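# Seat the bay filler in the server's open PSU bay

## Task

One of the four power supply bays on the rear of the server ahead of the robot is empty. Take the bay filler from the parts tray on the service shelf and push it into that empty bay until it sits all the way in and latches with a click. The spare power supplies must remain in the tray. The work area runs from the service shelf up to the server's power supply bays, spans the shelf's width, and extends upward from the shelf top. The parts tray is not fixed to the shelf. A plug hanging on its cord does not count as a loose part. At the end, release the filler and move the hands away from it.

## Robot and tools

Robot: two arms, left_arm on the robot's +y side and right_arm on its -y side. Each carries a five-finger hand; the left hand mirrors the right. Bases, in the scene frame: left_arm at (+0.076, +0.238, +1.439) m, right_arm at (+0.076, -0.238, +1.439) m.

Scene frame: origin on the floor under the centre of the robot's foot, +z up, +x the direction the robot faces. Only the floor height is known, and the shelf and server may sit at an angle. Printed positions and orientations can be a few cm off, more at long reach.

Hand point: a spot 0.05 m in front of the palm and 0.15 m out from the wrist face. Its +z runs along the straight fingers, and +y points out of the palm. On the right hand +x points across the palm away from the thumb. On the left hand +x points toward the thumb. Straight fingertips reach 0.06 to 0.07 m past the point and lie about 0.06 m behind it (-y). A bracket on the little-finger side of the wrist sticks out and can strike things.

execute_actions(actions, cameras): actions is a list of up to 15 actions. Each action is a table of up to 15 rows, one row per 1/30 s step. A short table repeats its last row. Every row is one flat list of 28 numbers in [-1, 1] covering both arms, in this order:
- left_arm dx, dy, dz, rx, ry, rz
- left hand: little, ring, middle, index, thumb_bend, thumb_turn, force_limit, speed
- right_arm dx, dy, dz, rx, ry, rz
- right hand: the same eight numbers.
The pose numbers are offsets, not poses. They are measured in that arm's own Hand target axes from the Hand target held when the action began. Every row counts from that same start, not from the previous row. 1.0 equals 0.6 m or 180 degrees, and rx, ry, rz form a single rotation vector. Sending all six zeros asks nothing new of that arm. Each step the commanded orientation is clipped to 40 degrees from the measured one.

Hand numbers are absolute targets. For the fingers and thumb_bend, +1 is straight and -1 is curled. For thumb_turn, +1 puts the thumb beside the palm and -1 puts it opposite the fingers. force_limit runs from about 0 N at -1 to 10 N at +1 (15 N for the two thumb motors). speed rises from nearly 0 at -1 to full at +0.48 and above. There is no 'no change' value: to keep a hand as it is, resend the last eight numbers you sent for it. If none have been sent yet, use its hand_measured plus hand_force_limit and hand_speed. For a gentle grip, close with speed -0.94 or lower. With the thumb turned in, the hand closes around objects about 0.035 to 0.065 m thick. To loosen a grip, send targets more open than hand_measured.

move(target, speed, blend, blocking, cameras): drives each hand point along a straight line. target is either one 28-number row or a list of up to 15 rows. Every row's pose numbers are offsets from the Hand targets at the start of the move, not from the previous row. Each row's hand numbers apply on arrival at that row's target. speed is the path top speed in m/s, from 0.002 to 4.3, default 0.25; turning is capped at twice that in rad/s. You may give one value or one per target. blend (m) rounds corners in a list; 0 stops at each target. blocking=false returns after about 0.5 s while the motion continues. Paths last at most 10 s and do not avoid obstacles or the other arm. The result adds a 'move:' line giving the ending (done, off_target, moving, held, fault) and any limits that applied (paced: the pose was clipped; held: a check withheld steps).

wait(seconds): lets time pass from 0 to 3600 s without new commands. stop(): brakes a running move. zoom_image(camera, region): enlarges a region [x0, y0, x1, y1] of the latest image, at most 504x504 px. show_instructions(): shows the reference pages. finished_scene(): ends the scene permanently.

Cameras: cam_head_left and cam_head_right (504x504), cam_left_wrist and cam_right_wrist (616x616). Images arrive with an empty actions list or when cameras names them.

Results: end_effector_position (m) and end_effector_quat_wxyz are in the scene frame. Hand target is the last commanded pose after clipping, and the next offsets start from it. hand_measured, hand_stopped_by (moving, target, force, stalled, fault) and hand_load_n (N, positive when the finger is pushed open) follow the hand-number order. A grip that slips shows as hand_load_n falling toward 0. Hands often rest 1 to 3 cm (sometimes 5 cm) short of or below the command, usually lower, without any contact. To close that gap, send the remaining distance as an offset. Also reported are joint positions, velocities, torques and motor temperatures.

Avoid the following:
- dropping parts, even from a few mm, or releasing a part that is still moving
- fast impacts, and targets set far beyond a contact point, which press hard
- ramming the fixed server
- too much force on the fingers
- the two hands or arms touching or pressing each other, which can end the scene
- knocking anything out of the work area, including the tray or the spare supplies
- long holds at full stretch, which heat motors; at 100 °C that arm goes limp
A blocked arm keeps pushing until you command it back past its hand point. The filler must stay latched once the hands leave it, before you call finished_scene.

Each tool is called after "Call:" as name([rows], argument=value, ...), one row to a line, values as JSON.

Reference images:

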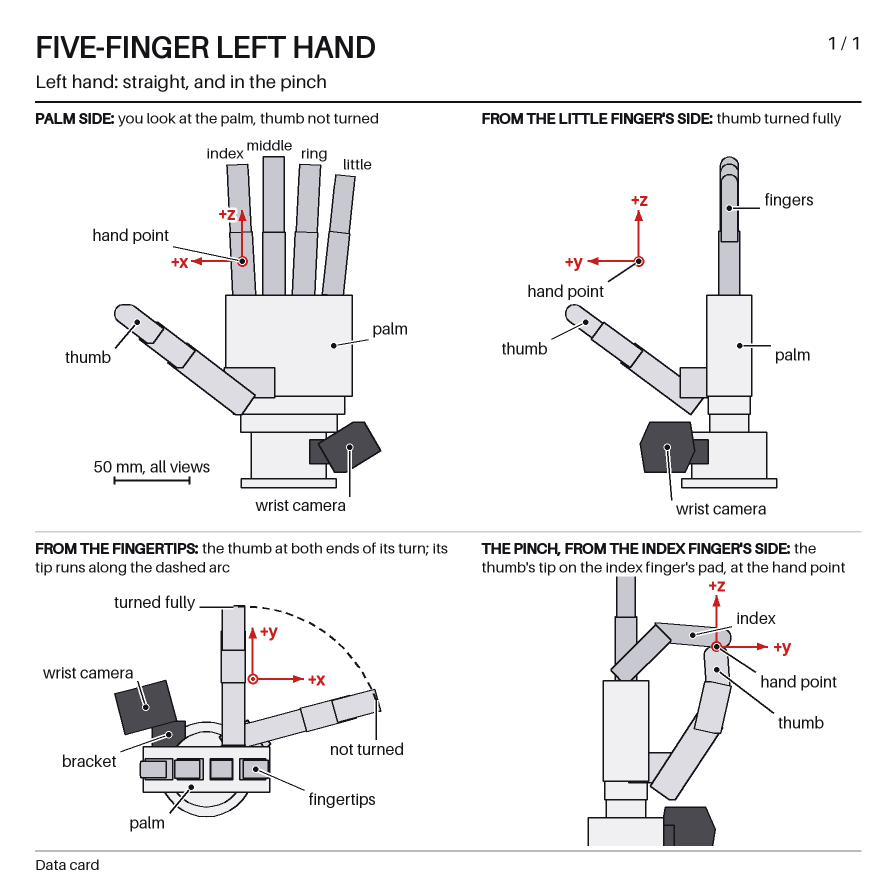

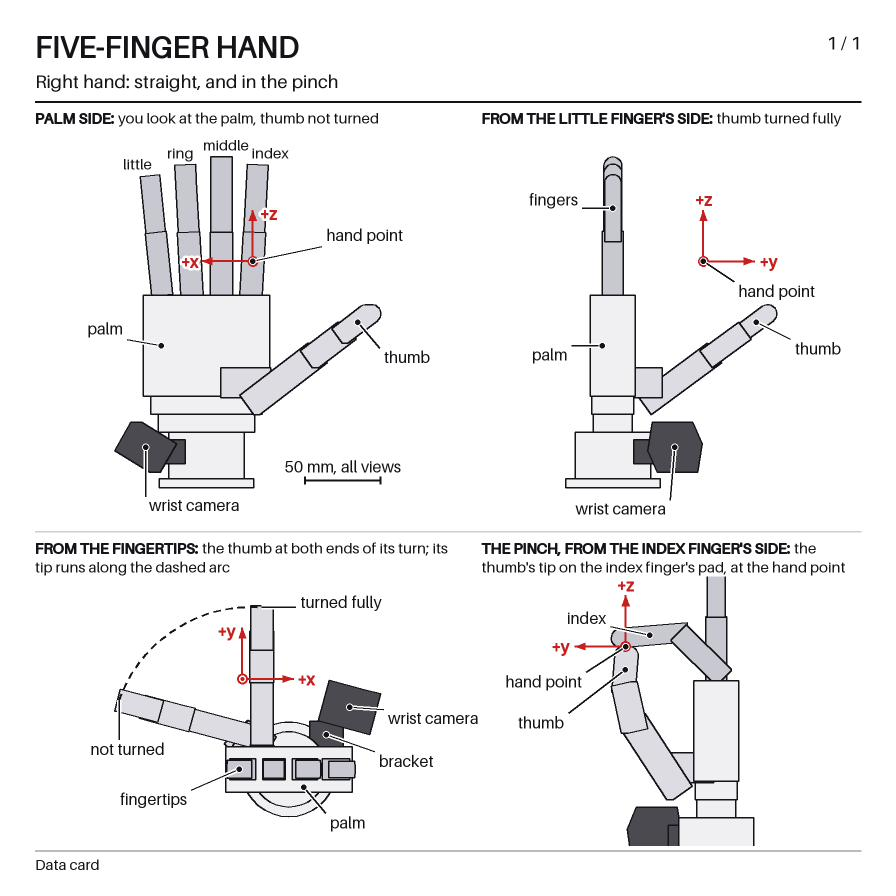

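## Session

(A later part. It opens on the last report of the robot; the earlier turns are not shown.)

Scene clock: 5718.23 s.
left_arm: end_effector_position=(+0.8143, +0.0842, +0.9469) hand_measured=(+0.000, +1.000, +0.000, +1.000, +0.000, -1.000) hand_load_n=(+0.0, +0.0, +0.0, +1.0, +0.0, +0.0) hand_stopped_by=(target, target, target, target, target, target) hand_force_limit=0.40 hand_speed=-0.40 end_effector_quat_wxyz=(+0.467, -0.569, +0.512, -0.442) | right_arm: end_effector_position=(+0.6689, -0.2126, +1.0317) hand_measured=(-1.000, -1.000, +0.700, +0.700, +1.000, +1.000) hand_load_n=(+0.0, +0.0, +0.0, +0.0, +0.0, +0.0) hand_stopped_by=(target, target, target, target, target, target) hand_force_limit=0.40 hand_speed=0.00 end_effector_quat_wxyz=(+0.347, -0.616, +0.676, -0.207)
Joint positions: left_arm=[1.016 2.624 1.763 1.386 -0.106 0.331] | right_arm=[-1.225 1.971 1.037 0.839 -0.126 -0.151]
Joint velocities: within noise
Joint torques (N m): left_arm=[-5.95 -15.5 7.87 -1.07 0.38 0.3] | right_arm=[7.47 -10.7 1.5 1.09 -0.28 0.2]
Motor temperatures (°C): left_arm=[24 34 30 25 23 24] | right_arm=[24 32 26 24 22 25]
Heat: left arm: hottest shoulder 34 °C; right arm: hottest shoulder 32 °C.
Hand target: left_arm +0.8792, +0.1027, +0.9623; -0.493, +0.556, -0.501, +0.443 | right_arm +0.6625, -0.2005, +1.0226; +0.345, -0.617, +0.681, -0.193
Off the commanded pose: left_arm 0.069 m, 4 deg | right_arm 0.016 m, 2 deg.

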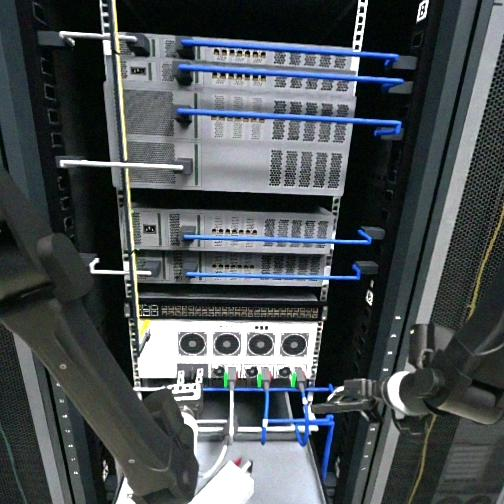

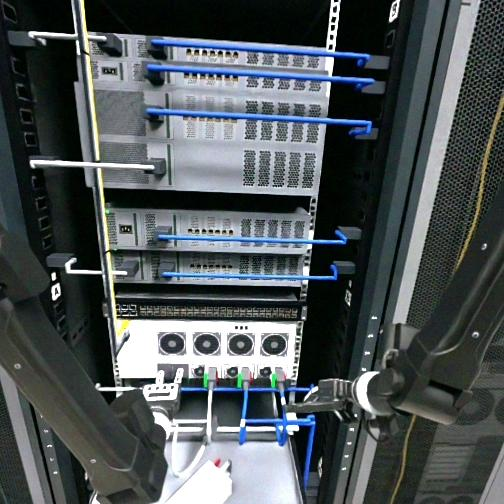

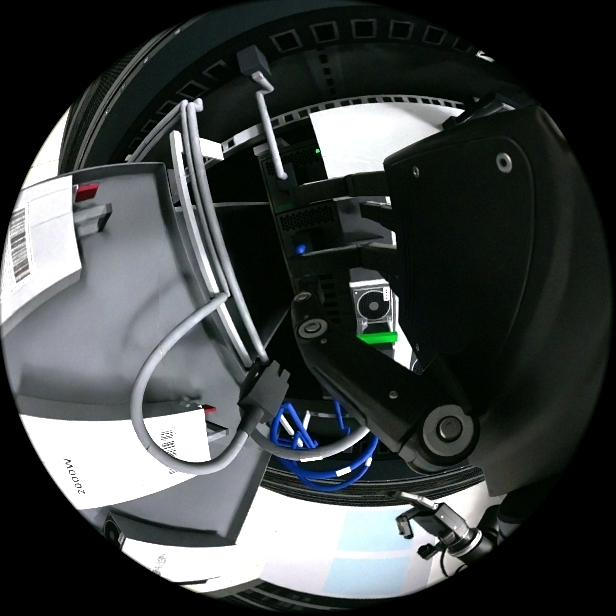

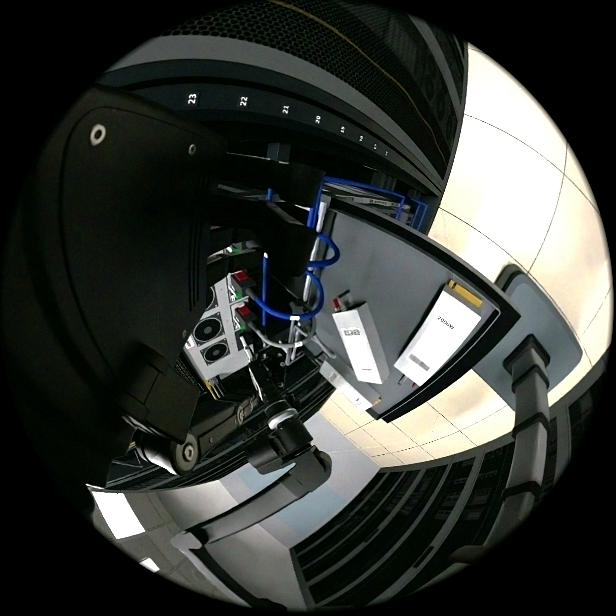

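Call:
move([
  [0,0.021,-0.105,0,0,0,0,1,0,1,0,-1,0.4,-0.4,0,0,0,0,0,0,-1,-1,0.7,0.7,1,1,0.4,0],
  [0,0.0147,-0.3,0,0,0,0,1,0,1,0,-1,0.4,-0.4,0,0,0,0,0,0,-1,-1,0.7,0.7,1,1,0.4,0],
], speed=[0.04, 0.08], cameras=["all"])

Call:
zoom_image(camera="cam_head_left", region=[150, 350, 230, 420])

Call:
zoom_image(camera="cam_right_wrist", region=[215, 310, 295, 390])

Call:
zoom_image(camera="cam_left_wrist", region=[260, 240, 420, 400])

Scene clock: 5738.30 s.
left_arm: end_effector_position=(+0.6921, +0.0903, +0.9590) hand_measured=(+0.000, +1.000, +0.000, +1.000, +0.000, -1.000) hand_load_n=(+0.0, +0.0, +0.0, +0.0, +0.0, +0.0) hand_stopped_by=(target, target, target, target, target, target) hand_force_limit=0.40 hand_speed=-0.40 end_effector_quat_wxyz=(+0.432, -0.583, +0.554, -0.407) | right_arm: end_effector_position=(+0.6689, -0.2126, +1.0317) hand_measured=(-1.000, -1.000, +0.700, +0.700, +1.000, +1.000) hand_load_n=(+0.5, +0.0, +0.0, +0.0, +0.0, +0.0) hand_stopped_by=(target, target, target, target, target, target) hand_force_limit=0.40 hand_speed=0.00 end_effector_quat_wxyz=(+0.347, -0.616, +0.676, -0.207)
Joint positions: left_arm=[1.016 2.535 1.367 1.566 -0.125 0.351] | right_arm=[-1.225 1.971 1.037 0.839 -0.126 -0.151]
Joint torques (N m): left_arm=[-7.06 -12.4 -1.16 2.58 0.17 0.05] | right_arm=[7.41 -10.93 1.44 1.1 -0.25 0.21]
Heat: left arm: hottest shoulder 35 °C; right arm: hottest shoulder 32 °C.
Hand target: left_arm +0.7004, +0.0838, +0.9753; -0.493, +0.557, -0.501, +0.443 | right_arm +0.6625, -0.2005, +1.0226; +0.345, -0.617, +0.681, -0.193
Off the commanded pose: left_arm 0.019 m, 11 deg | right_arm 0.016 m, 2 deg.
joint sent to its limit (left arm) — joint 4 (wrist pitch), upper limit. The joint targets are off in orientation, not in position.
move: off_target (left_arm)

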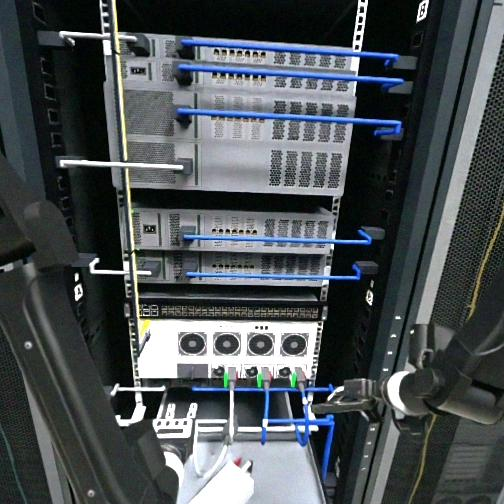

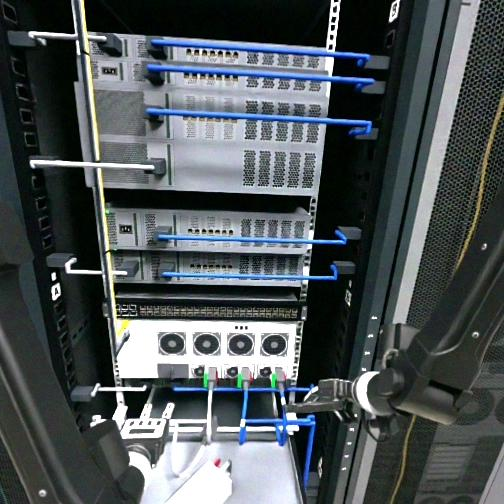

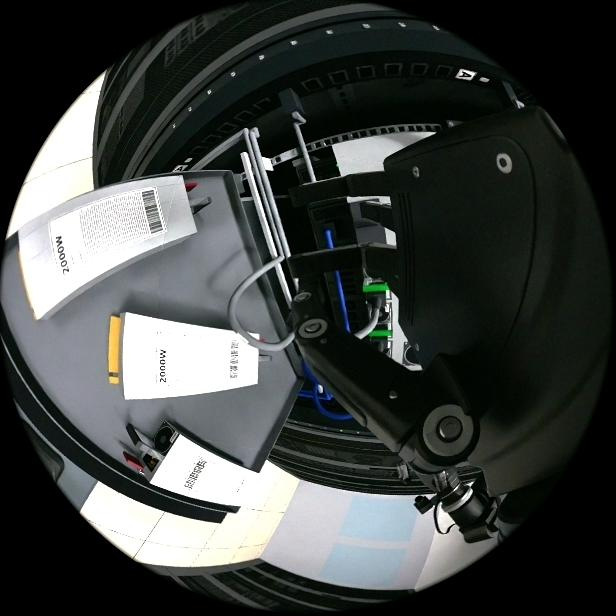

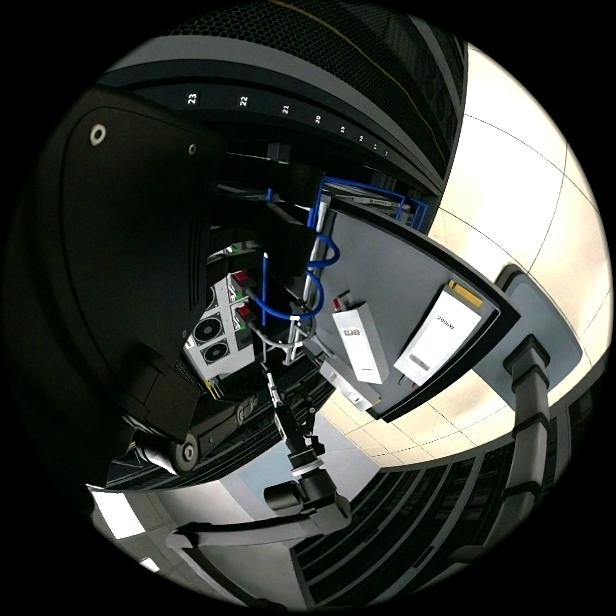

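Scaled by 6.300.

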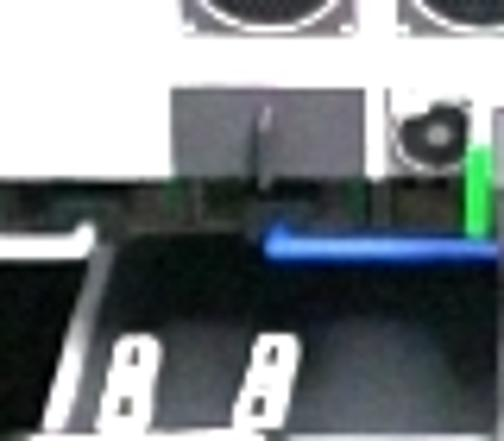

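Scaled by 6.300 from the camera's image (finer frame: 880x880).

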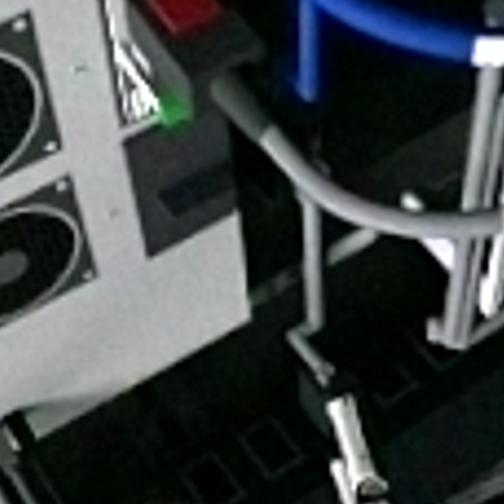

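Scaled by 3.150 from the camera's image (finer frame: 880x880).

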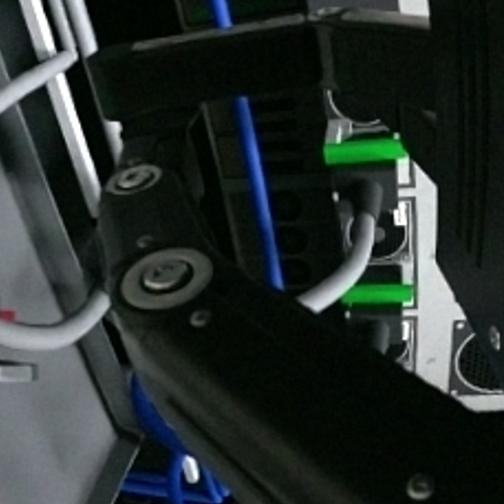

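Call:
zoom_image(camera="cam_right_wrist", region=[228, 324, 262, 358])

Call:
zoom_image(camera="cam_head_left", region=[172, 358, 222, 386])

Call:
zoom_image(camera="cam_head_right", region=[150, 358, 200, 386])

Scaled by 14.824 from the camera's image (finer frame: 880x880).

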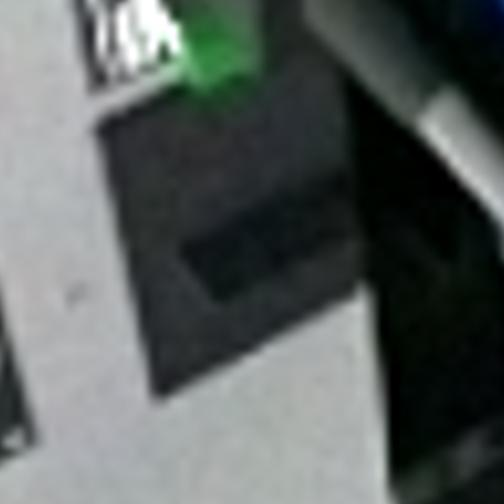

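Scaled by 10.080.

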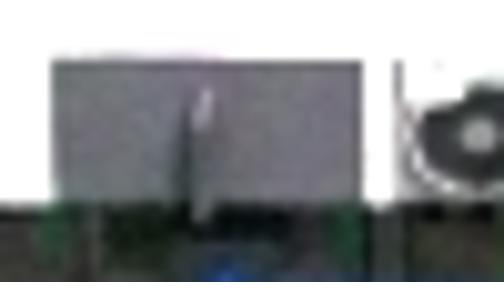

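Scaled by 10.080.

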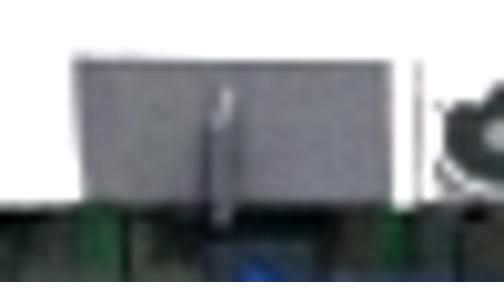

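Call:
zoom_image(camera="cam_left_wrist", region=[290, 160, 410, 280])

Scaled by 4.200 from the camera's image (finer frame: 880x880).

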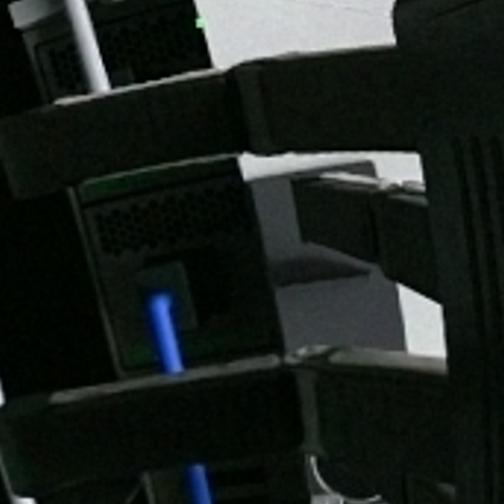

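Call:
move([
  [0,-0.066,-0.008,0,0,0,-1,-1,-1,-1,1,-1,0.4,-0.2,0,0,0,0,0,0,-1,-1,0.7,0.7,1,1,0.4,0],
], speed=[0.08], cameras=["cam_head_left","cam_left_wrist"])

Call:
zoom_image(camera="cam_left_wrist", region=[300, 160, 420, 280])

Scene clock: 5780.77 s.
left_arm: end_effector_position=(+0.6937, +0.0895, +1.0001) hand_measured=(-1.000, -1.000, -0.272, -1.000, +1.000, -1.000) hand_load_n=(+0.0, +0.0, +0.0, +0.0, +0.0, +0.0) hand_stopped_by=(target, target, force, target, target, target) hand_force_limit=0.40 hand_speed=-0.20 end_effector_quat_wxyz=(+0.426, -0.587, +0.555, -0.407) | right_arm: end_effector_position=(+0.6689, -0.2126, +1.0317) hand_measured=(-1.000, -1.000, +0.700, +0.700, +1.000, +1.000) hand_load_n=(+0.0, +0.0, -0.5, +0.0, +0.0, +0.0) hand_stopped_by=(target, target, target, target, target, target) hand_force_limit=0.40 hand_speed=0.00 end_effector_quat_wxyz=(+0.347, -0.616, +0.676, -0.207)
Joint positions: left_arm=[0.989 2.43 1.25 1.566 -0.15 0.351] | right_arm=[-1.225 1.971 1.037 0.839 -0.126 -0.151]
Joint torques (N m): left_arm=[-6.89 -12.22 -1.17 2.55 0.17 0.14] | right_arm=[7.47 -10.93 1.47 1.1 -0.25 0.22]
Heat: left arm: hottest shoulder 33 °C; right arm: hottest shoulder 32 °C.
Hand target: left_arm +0.7004, +0.0840, +1.0152; -0.493, +0.557, -0.501, +0.443 | right_arm +0.6625, -0.2005, +1.0226; +0.345, -0.617, +0.681, -0.193
Off the commanded pose: left_arm 0.017 m, 11 deg | right_arm 0.016 m, 2 deg.
joint sent to its limit (left arm) — joint 4 (wrist pitch), upper limit. The joint targets are off in orientation, not in position.
move: off_target (left_arm)

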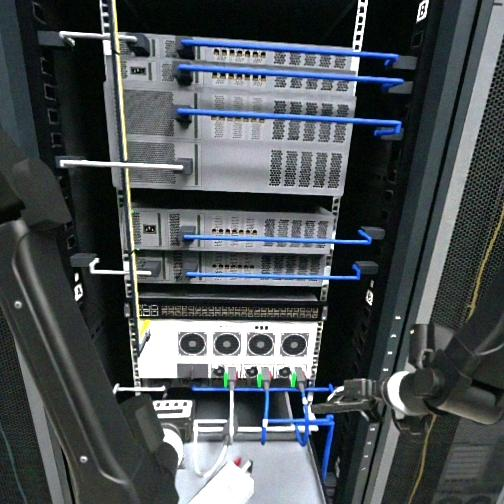

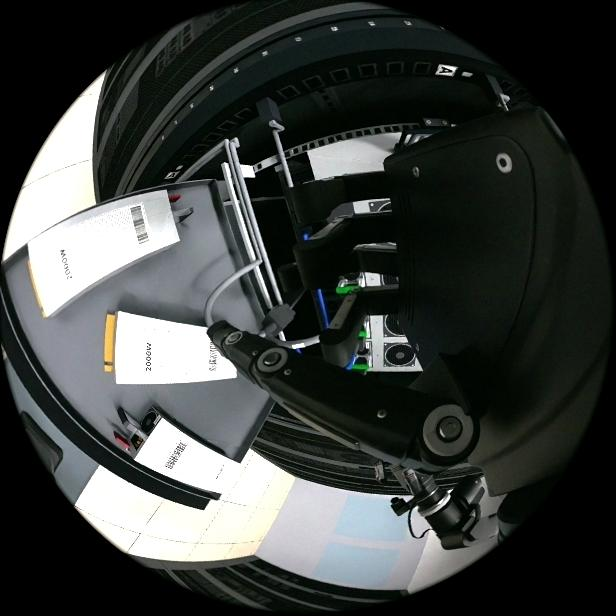

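Scaled by 4.200 from the camera's image (finer frame: 880x880).

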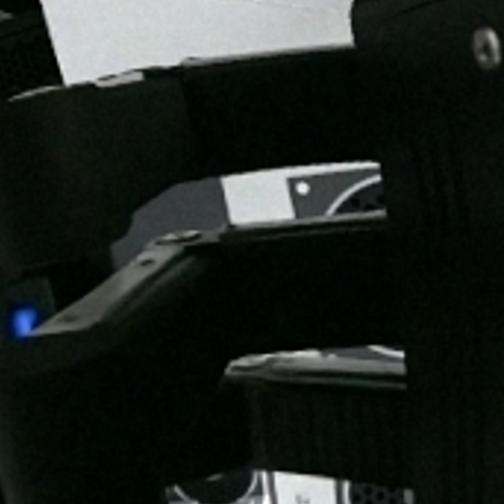

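Call:
move([
  [-0.111,-0.167,-0.278,-0.06,0,0,-1,-1,-0.2,-1,1,-1,0.4,-0.2,0,0,0,0,0,0,-1,-1,0.7,0.7,1,1,0.4,0],
], speed=[0.15], cameras=["cam_head_left","cam_right_wrist"])

Scene clock: 5800.27 s.
left_arm: end_effector_position=(+0.5407, +0.1380, +1.1235) hand_measured=(-1.000, -1.000, -0.200, -1.000, +1.000, -1.000) hand_load_n=(+0.0, +0.0, +0.0, +0.0, +0.0, +0.0) hand_stopped_by=(target, target, target, target, target, target) hand_force_limit=0.40 hand_speed=-0.20 end_effector_quat_wxyz=(+0.337, -0.636, +0.611, -0.330) | right_arm: end_effector_position=(+0.6689, -0.2126, +1.0317) hand_measured=(-1.000, -1.000, +0.700, +0.700, +1.000, +1.000) hand_load_n=(+0.0, +0.5, +0.0, +0.0, +0.0, +0.0) hand_stopped_by=(target, target, target, target, target, target) hand_force_limit=0.40 hand_speed=0.00 end_effector_quat_wxyz=(+0.347, -0.616, +0.676, -0.207)
Joint positions: left_arm=[0.96 2.036 0.585 1.566 -0.254 0.309] | right_arm=[-1.225 1.971 1.037 0.839 -0.126 -0.151]
Joint torques (N m): left_arm=[-4.72 -9.17 -3.52 2.33 0.09 -0.01] | right_arm=[7.53 -10.93 1.42 1.13 -0.26 0.22]
Heat: left arm: hottest shoulder 33 °C; right arm: hottest shoulder 32 °C.
Hand target: left_arm +0.5411, +0.1340, +1.1350; -0.438, +0.600, -0.540, +0.394 | right_arm +0.6625, -0.2005, +1.0226; +0.345, -0.617, +0.681, -0.193
Off the commanded pose: left_arm 0.012 m, 16 deg | right_arm 0.016 m, 2 deg.
joint sent to its limit (left arm) — joint 4 (wrist pitch), upper limit. The joint targets are off in orientation, not in position.
move: off_target (left_arm)

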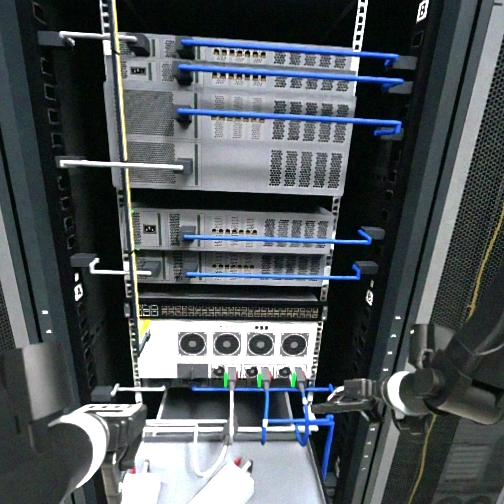

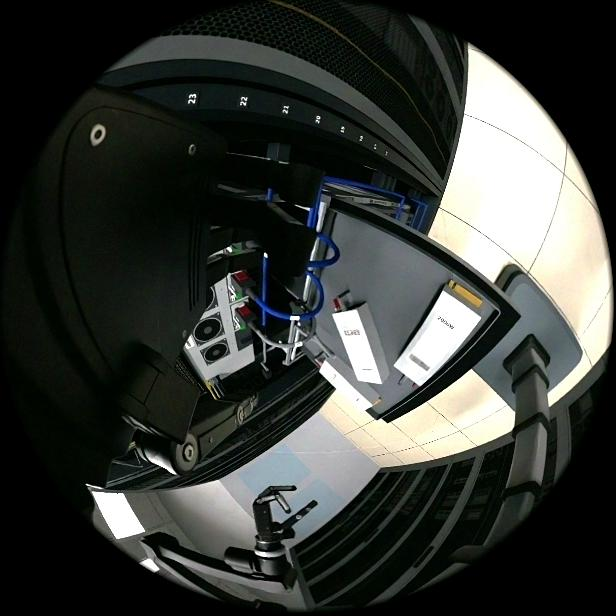

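Call:
move([
  [0,0,0,0,0,0,-1,-1,-0.2,-1,1,-1,0.4,-0.2,-0.19,-0.0517,0.0426,0,0,0,-1,-1,0.7,0.7,1,1,0.4,0],
], speed=[0.08], cameras=["cam_head_left","cam_right_wrist"])

Scene clock: 5817.37 s.
left_arm: end_effector_position=(+0.5407, +0.1382, +1.1235) hand_measured=(-1.000, -1.000, -0.200, -1.000, +1.000, -1.000) hand_load_n=(+0.0, +0.0, +0.0, +0.0, -0.5, +0.0) hand_stopped_by=(target, target, target, target, target, target) hand_force_limit=0.40 hand_speed=-0.20 end_effector_quat_wxyz=(+0.337, -0.636, +0.611, -0.330) | right_arm: end_effector_position=(+0.7081, -0.1039, +1.0609) hand_measured=(-1.000, -1.000, +0.700, +0.700, +1.000, +1.000) hand_load_n=(+0.0, +0.0, +0.0, +0.0, +0.0, -0.5) hand_stopped_by=(target, target, target, target, target, target) hand_force_limit=0.40 hand_speed=0.00 end_effector_quat_wxyz=(+0.347, -0.615, +0.678, -0.205)
Joint positions: left_arm=[0.96 2.036 0.585 1.566 -0.255 0.309] | right_arm=[-1.012 1.984 1.117 0.77 0.086 -0.127]
Joint torques (N m): left_arm=[-4.84 -9.17 -3.52 2.41 0.1 0] | right_arm=[9.93 -11.11 2.74 0.94 -0.26 0.23]
Heat: left arm: hottest shoulder 32 °C; right arm: hottest shoulder 32 °C.
Hand target: left_arm +0.5411, +0.1341, +1.1349; -0.438, +0.600, -0.540, +0.394 | right_arm +0.7024, -0.0907, +1.0525; +0.345, -0.617, +0.681, -0.193
Off the commanded pose: left_arm 0.012 m, 17 deg | right_arm 0.017 m, 1 deg.
joint sent to its limit (left arm) — joint 4 (wrist pitch), upper limit. The joint targets are off in orientation, not in position.
move: off_target (right_arm)

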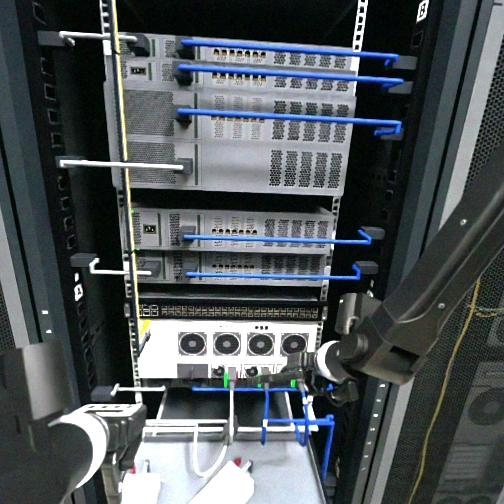

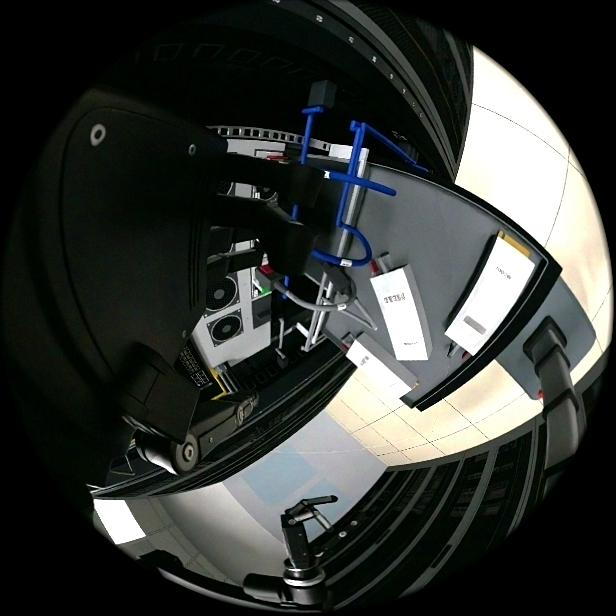

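Call:
zoom_image(camera="cam_right_wrist", region=[230, 280, 290, 340])

Call:
zoom_image(camera="cam_right_wrist", region=[244, 290, 278, 324])

Scaled by 8.400 from the camera's image (finer frame: 880x880).

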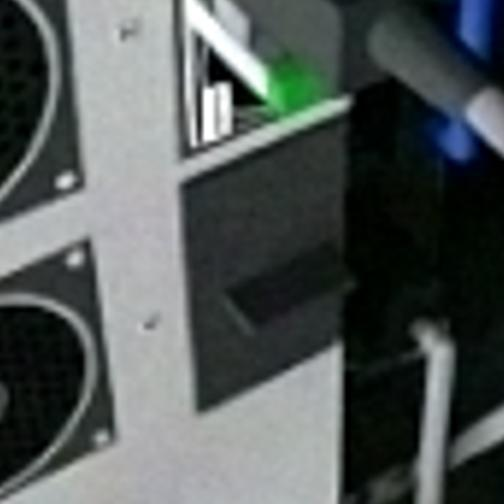

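Scaled by 14.824 from the camera's image (finer frame: 880x880).

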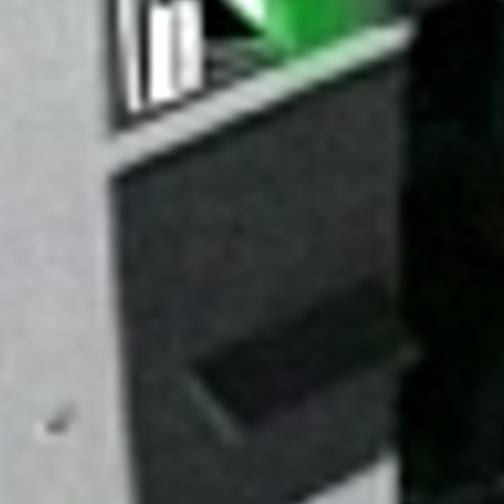

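Call:
move([
  [0,0,0,0,0,0,-1,-1,-0.2,-1,1,-1,0.4,-0.2,0.15,0.08,-0.203,0,0,0,-1,-1,0.7,0.7,1,1,0.4,0],
], speed=[0.12], cameras=["cam_head_left","cam_head_right"])

Call:
zoom_image(camera="cam_head_left", region=[120, 340, 340, 504])

Scene clock: 5847.17 s.
left_arm: end_effector_position=(+0.5407, +0.1382, +1.1235) hand_measured=(-1.000, -1.000, -0.200, -1.000, +1.000, -1.000) hand_load_n=(+0.0, +0.0, +0.0, +0.0, +0.0, +0.0) hand_stopped_by=(target, target, target, target, target, target) hand_force_limit=0.40 hand_speed=-0.20 end_effector_quat_wxyz=(+0.337, -0.636, +0.611, -0.330) | right_arm: end_effector_position=(+0.5812, -0.1779, +1.0812) hand_measured=(-1.000, -1.000, +0.700, +0.700, +1.000, +1.000) hand_load_n=(+0.0, +0.0, +0.0, +0.0, +0.0, +0.0) hand_stopped_by=(target, target, target, target, target, target) hand_force_limit=0.40 hand_speed=0.00 end_effector_quat_wxyz=(+0.347, -0.617, +0.683, -0.181)
Joint positions: left_arm=[0.96 2.036 0.585 1.566 -0.255 0.309] | right_arm=[-1.174 1.873 0.753 0.982 -0.098 -0.126]
Joint torques (N m): left_arm=[-4.84 -9.35 -3.48 2.36 0.1 -0.02] | right_arm=[5.19 -10.93 -1.35 2.4 -0.54 -0.01]
Heat: left arm: hottest shoulder 32 °C; right arm: hottest shoulder 32 °C.
Hand target: left_arm +0.5411, +0.1341, +1.1349; -0.438, +0.600, -0.540, +0.394 | right_arm +0.5826, -0.1901, +1.0826; +0.345, -0.617, +0.681, -0.193
Off the commanded pose: left_arm 0.012 m, 17 deg | right_arm 0.012 m, 1 deg.
joint sent to its limit (left arm) — joint 4 (wrist pitch), upper limit. The joint targets are off in orientation, not in position.
move: off_target (right_arm)

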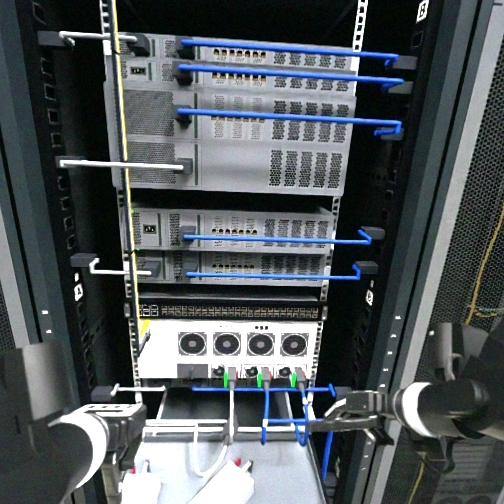

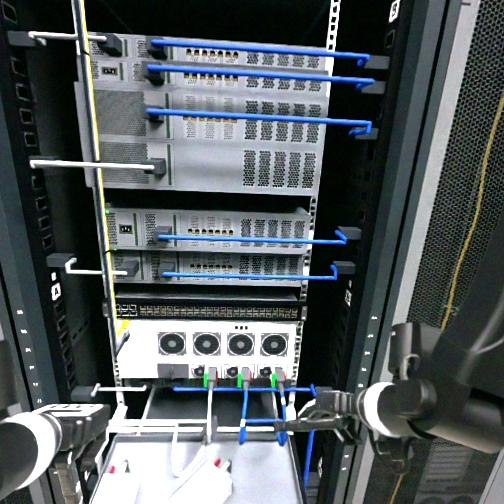

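Scaled by 2.291.

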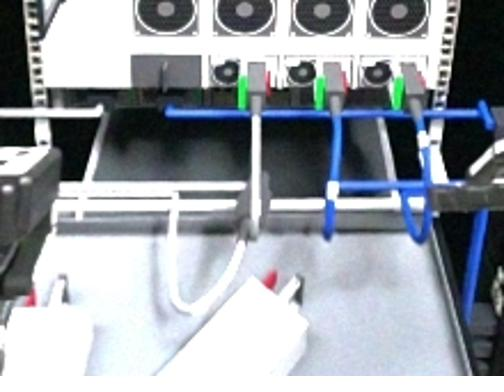

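Call:
finished_scene()

The scene is finished: the task was done.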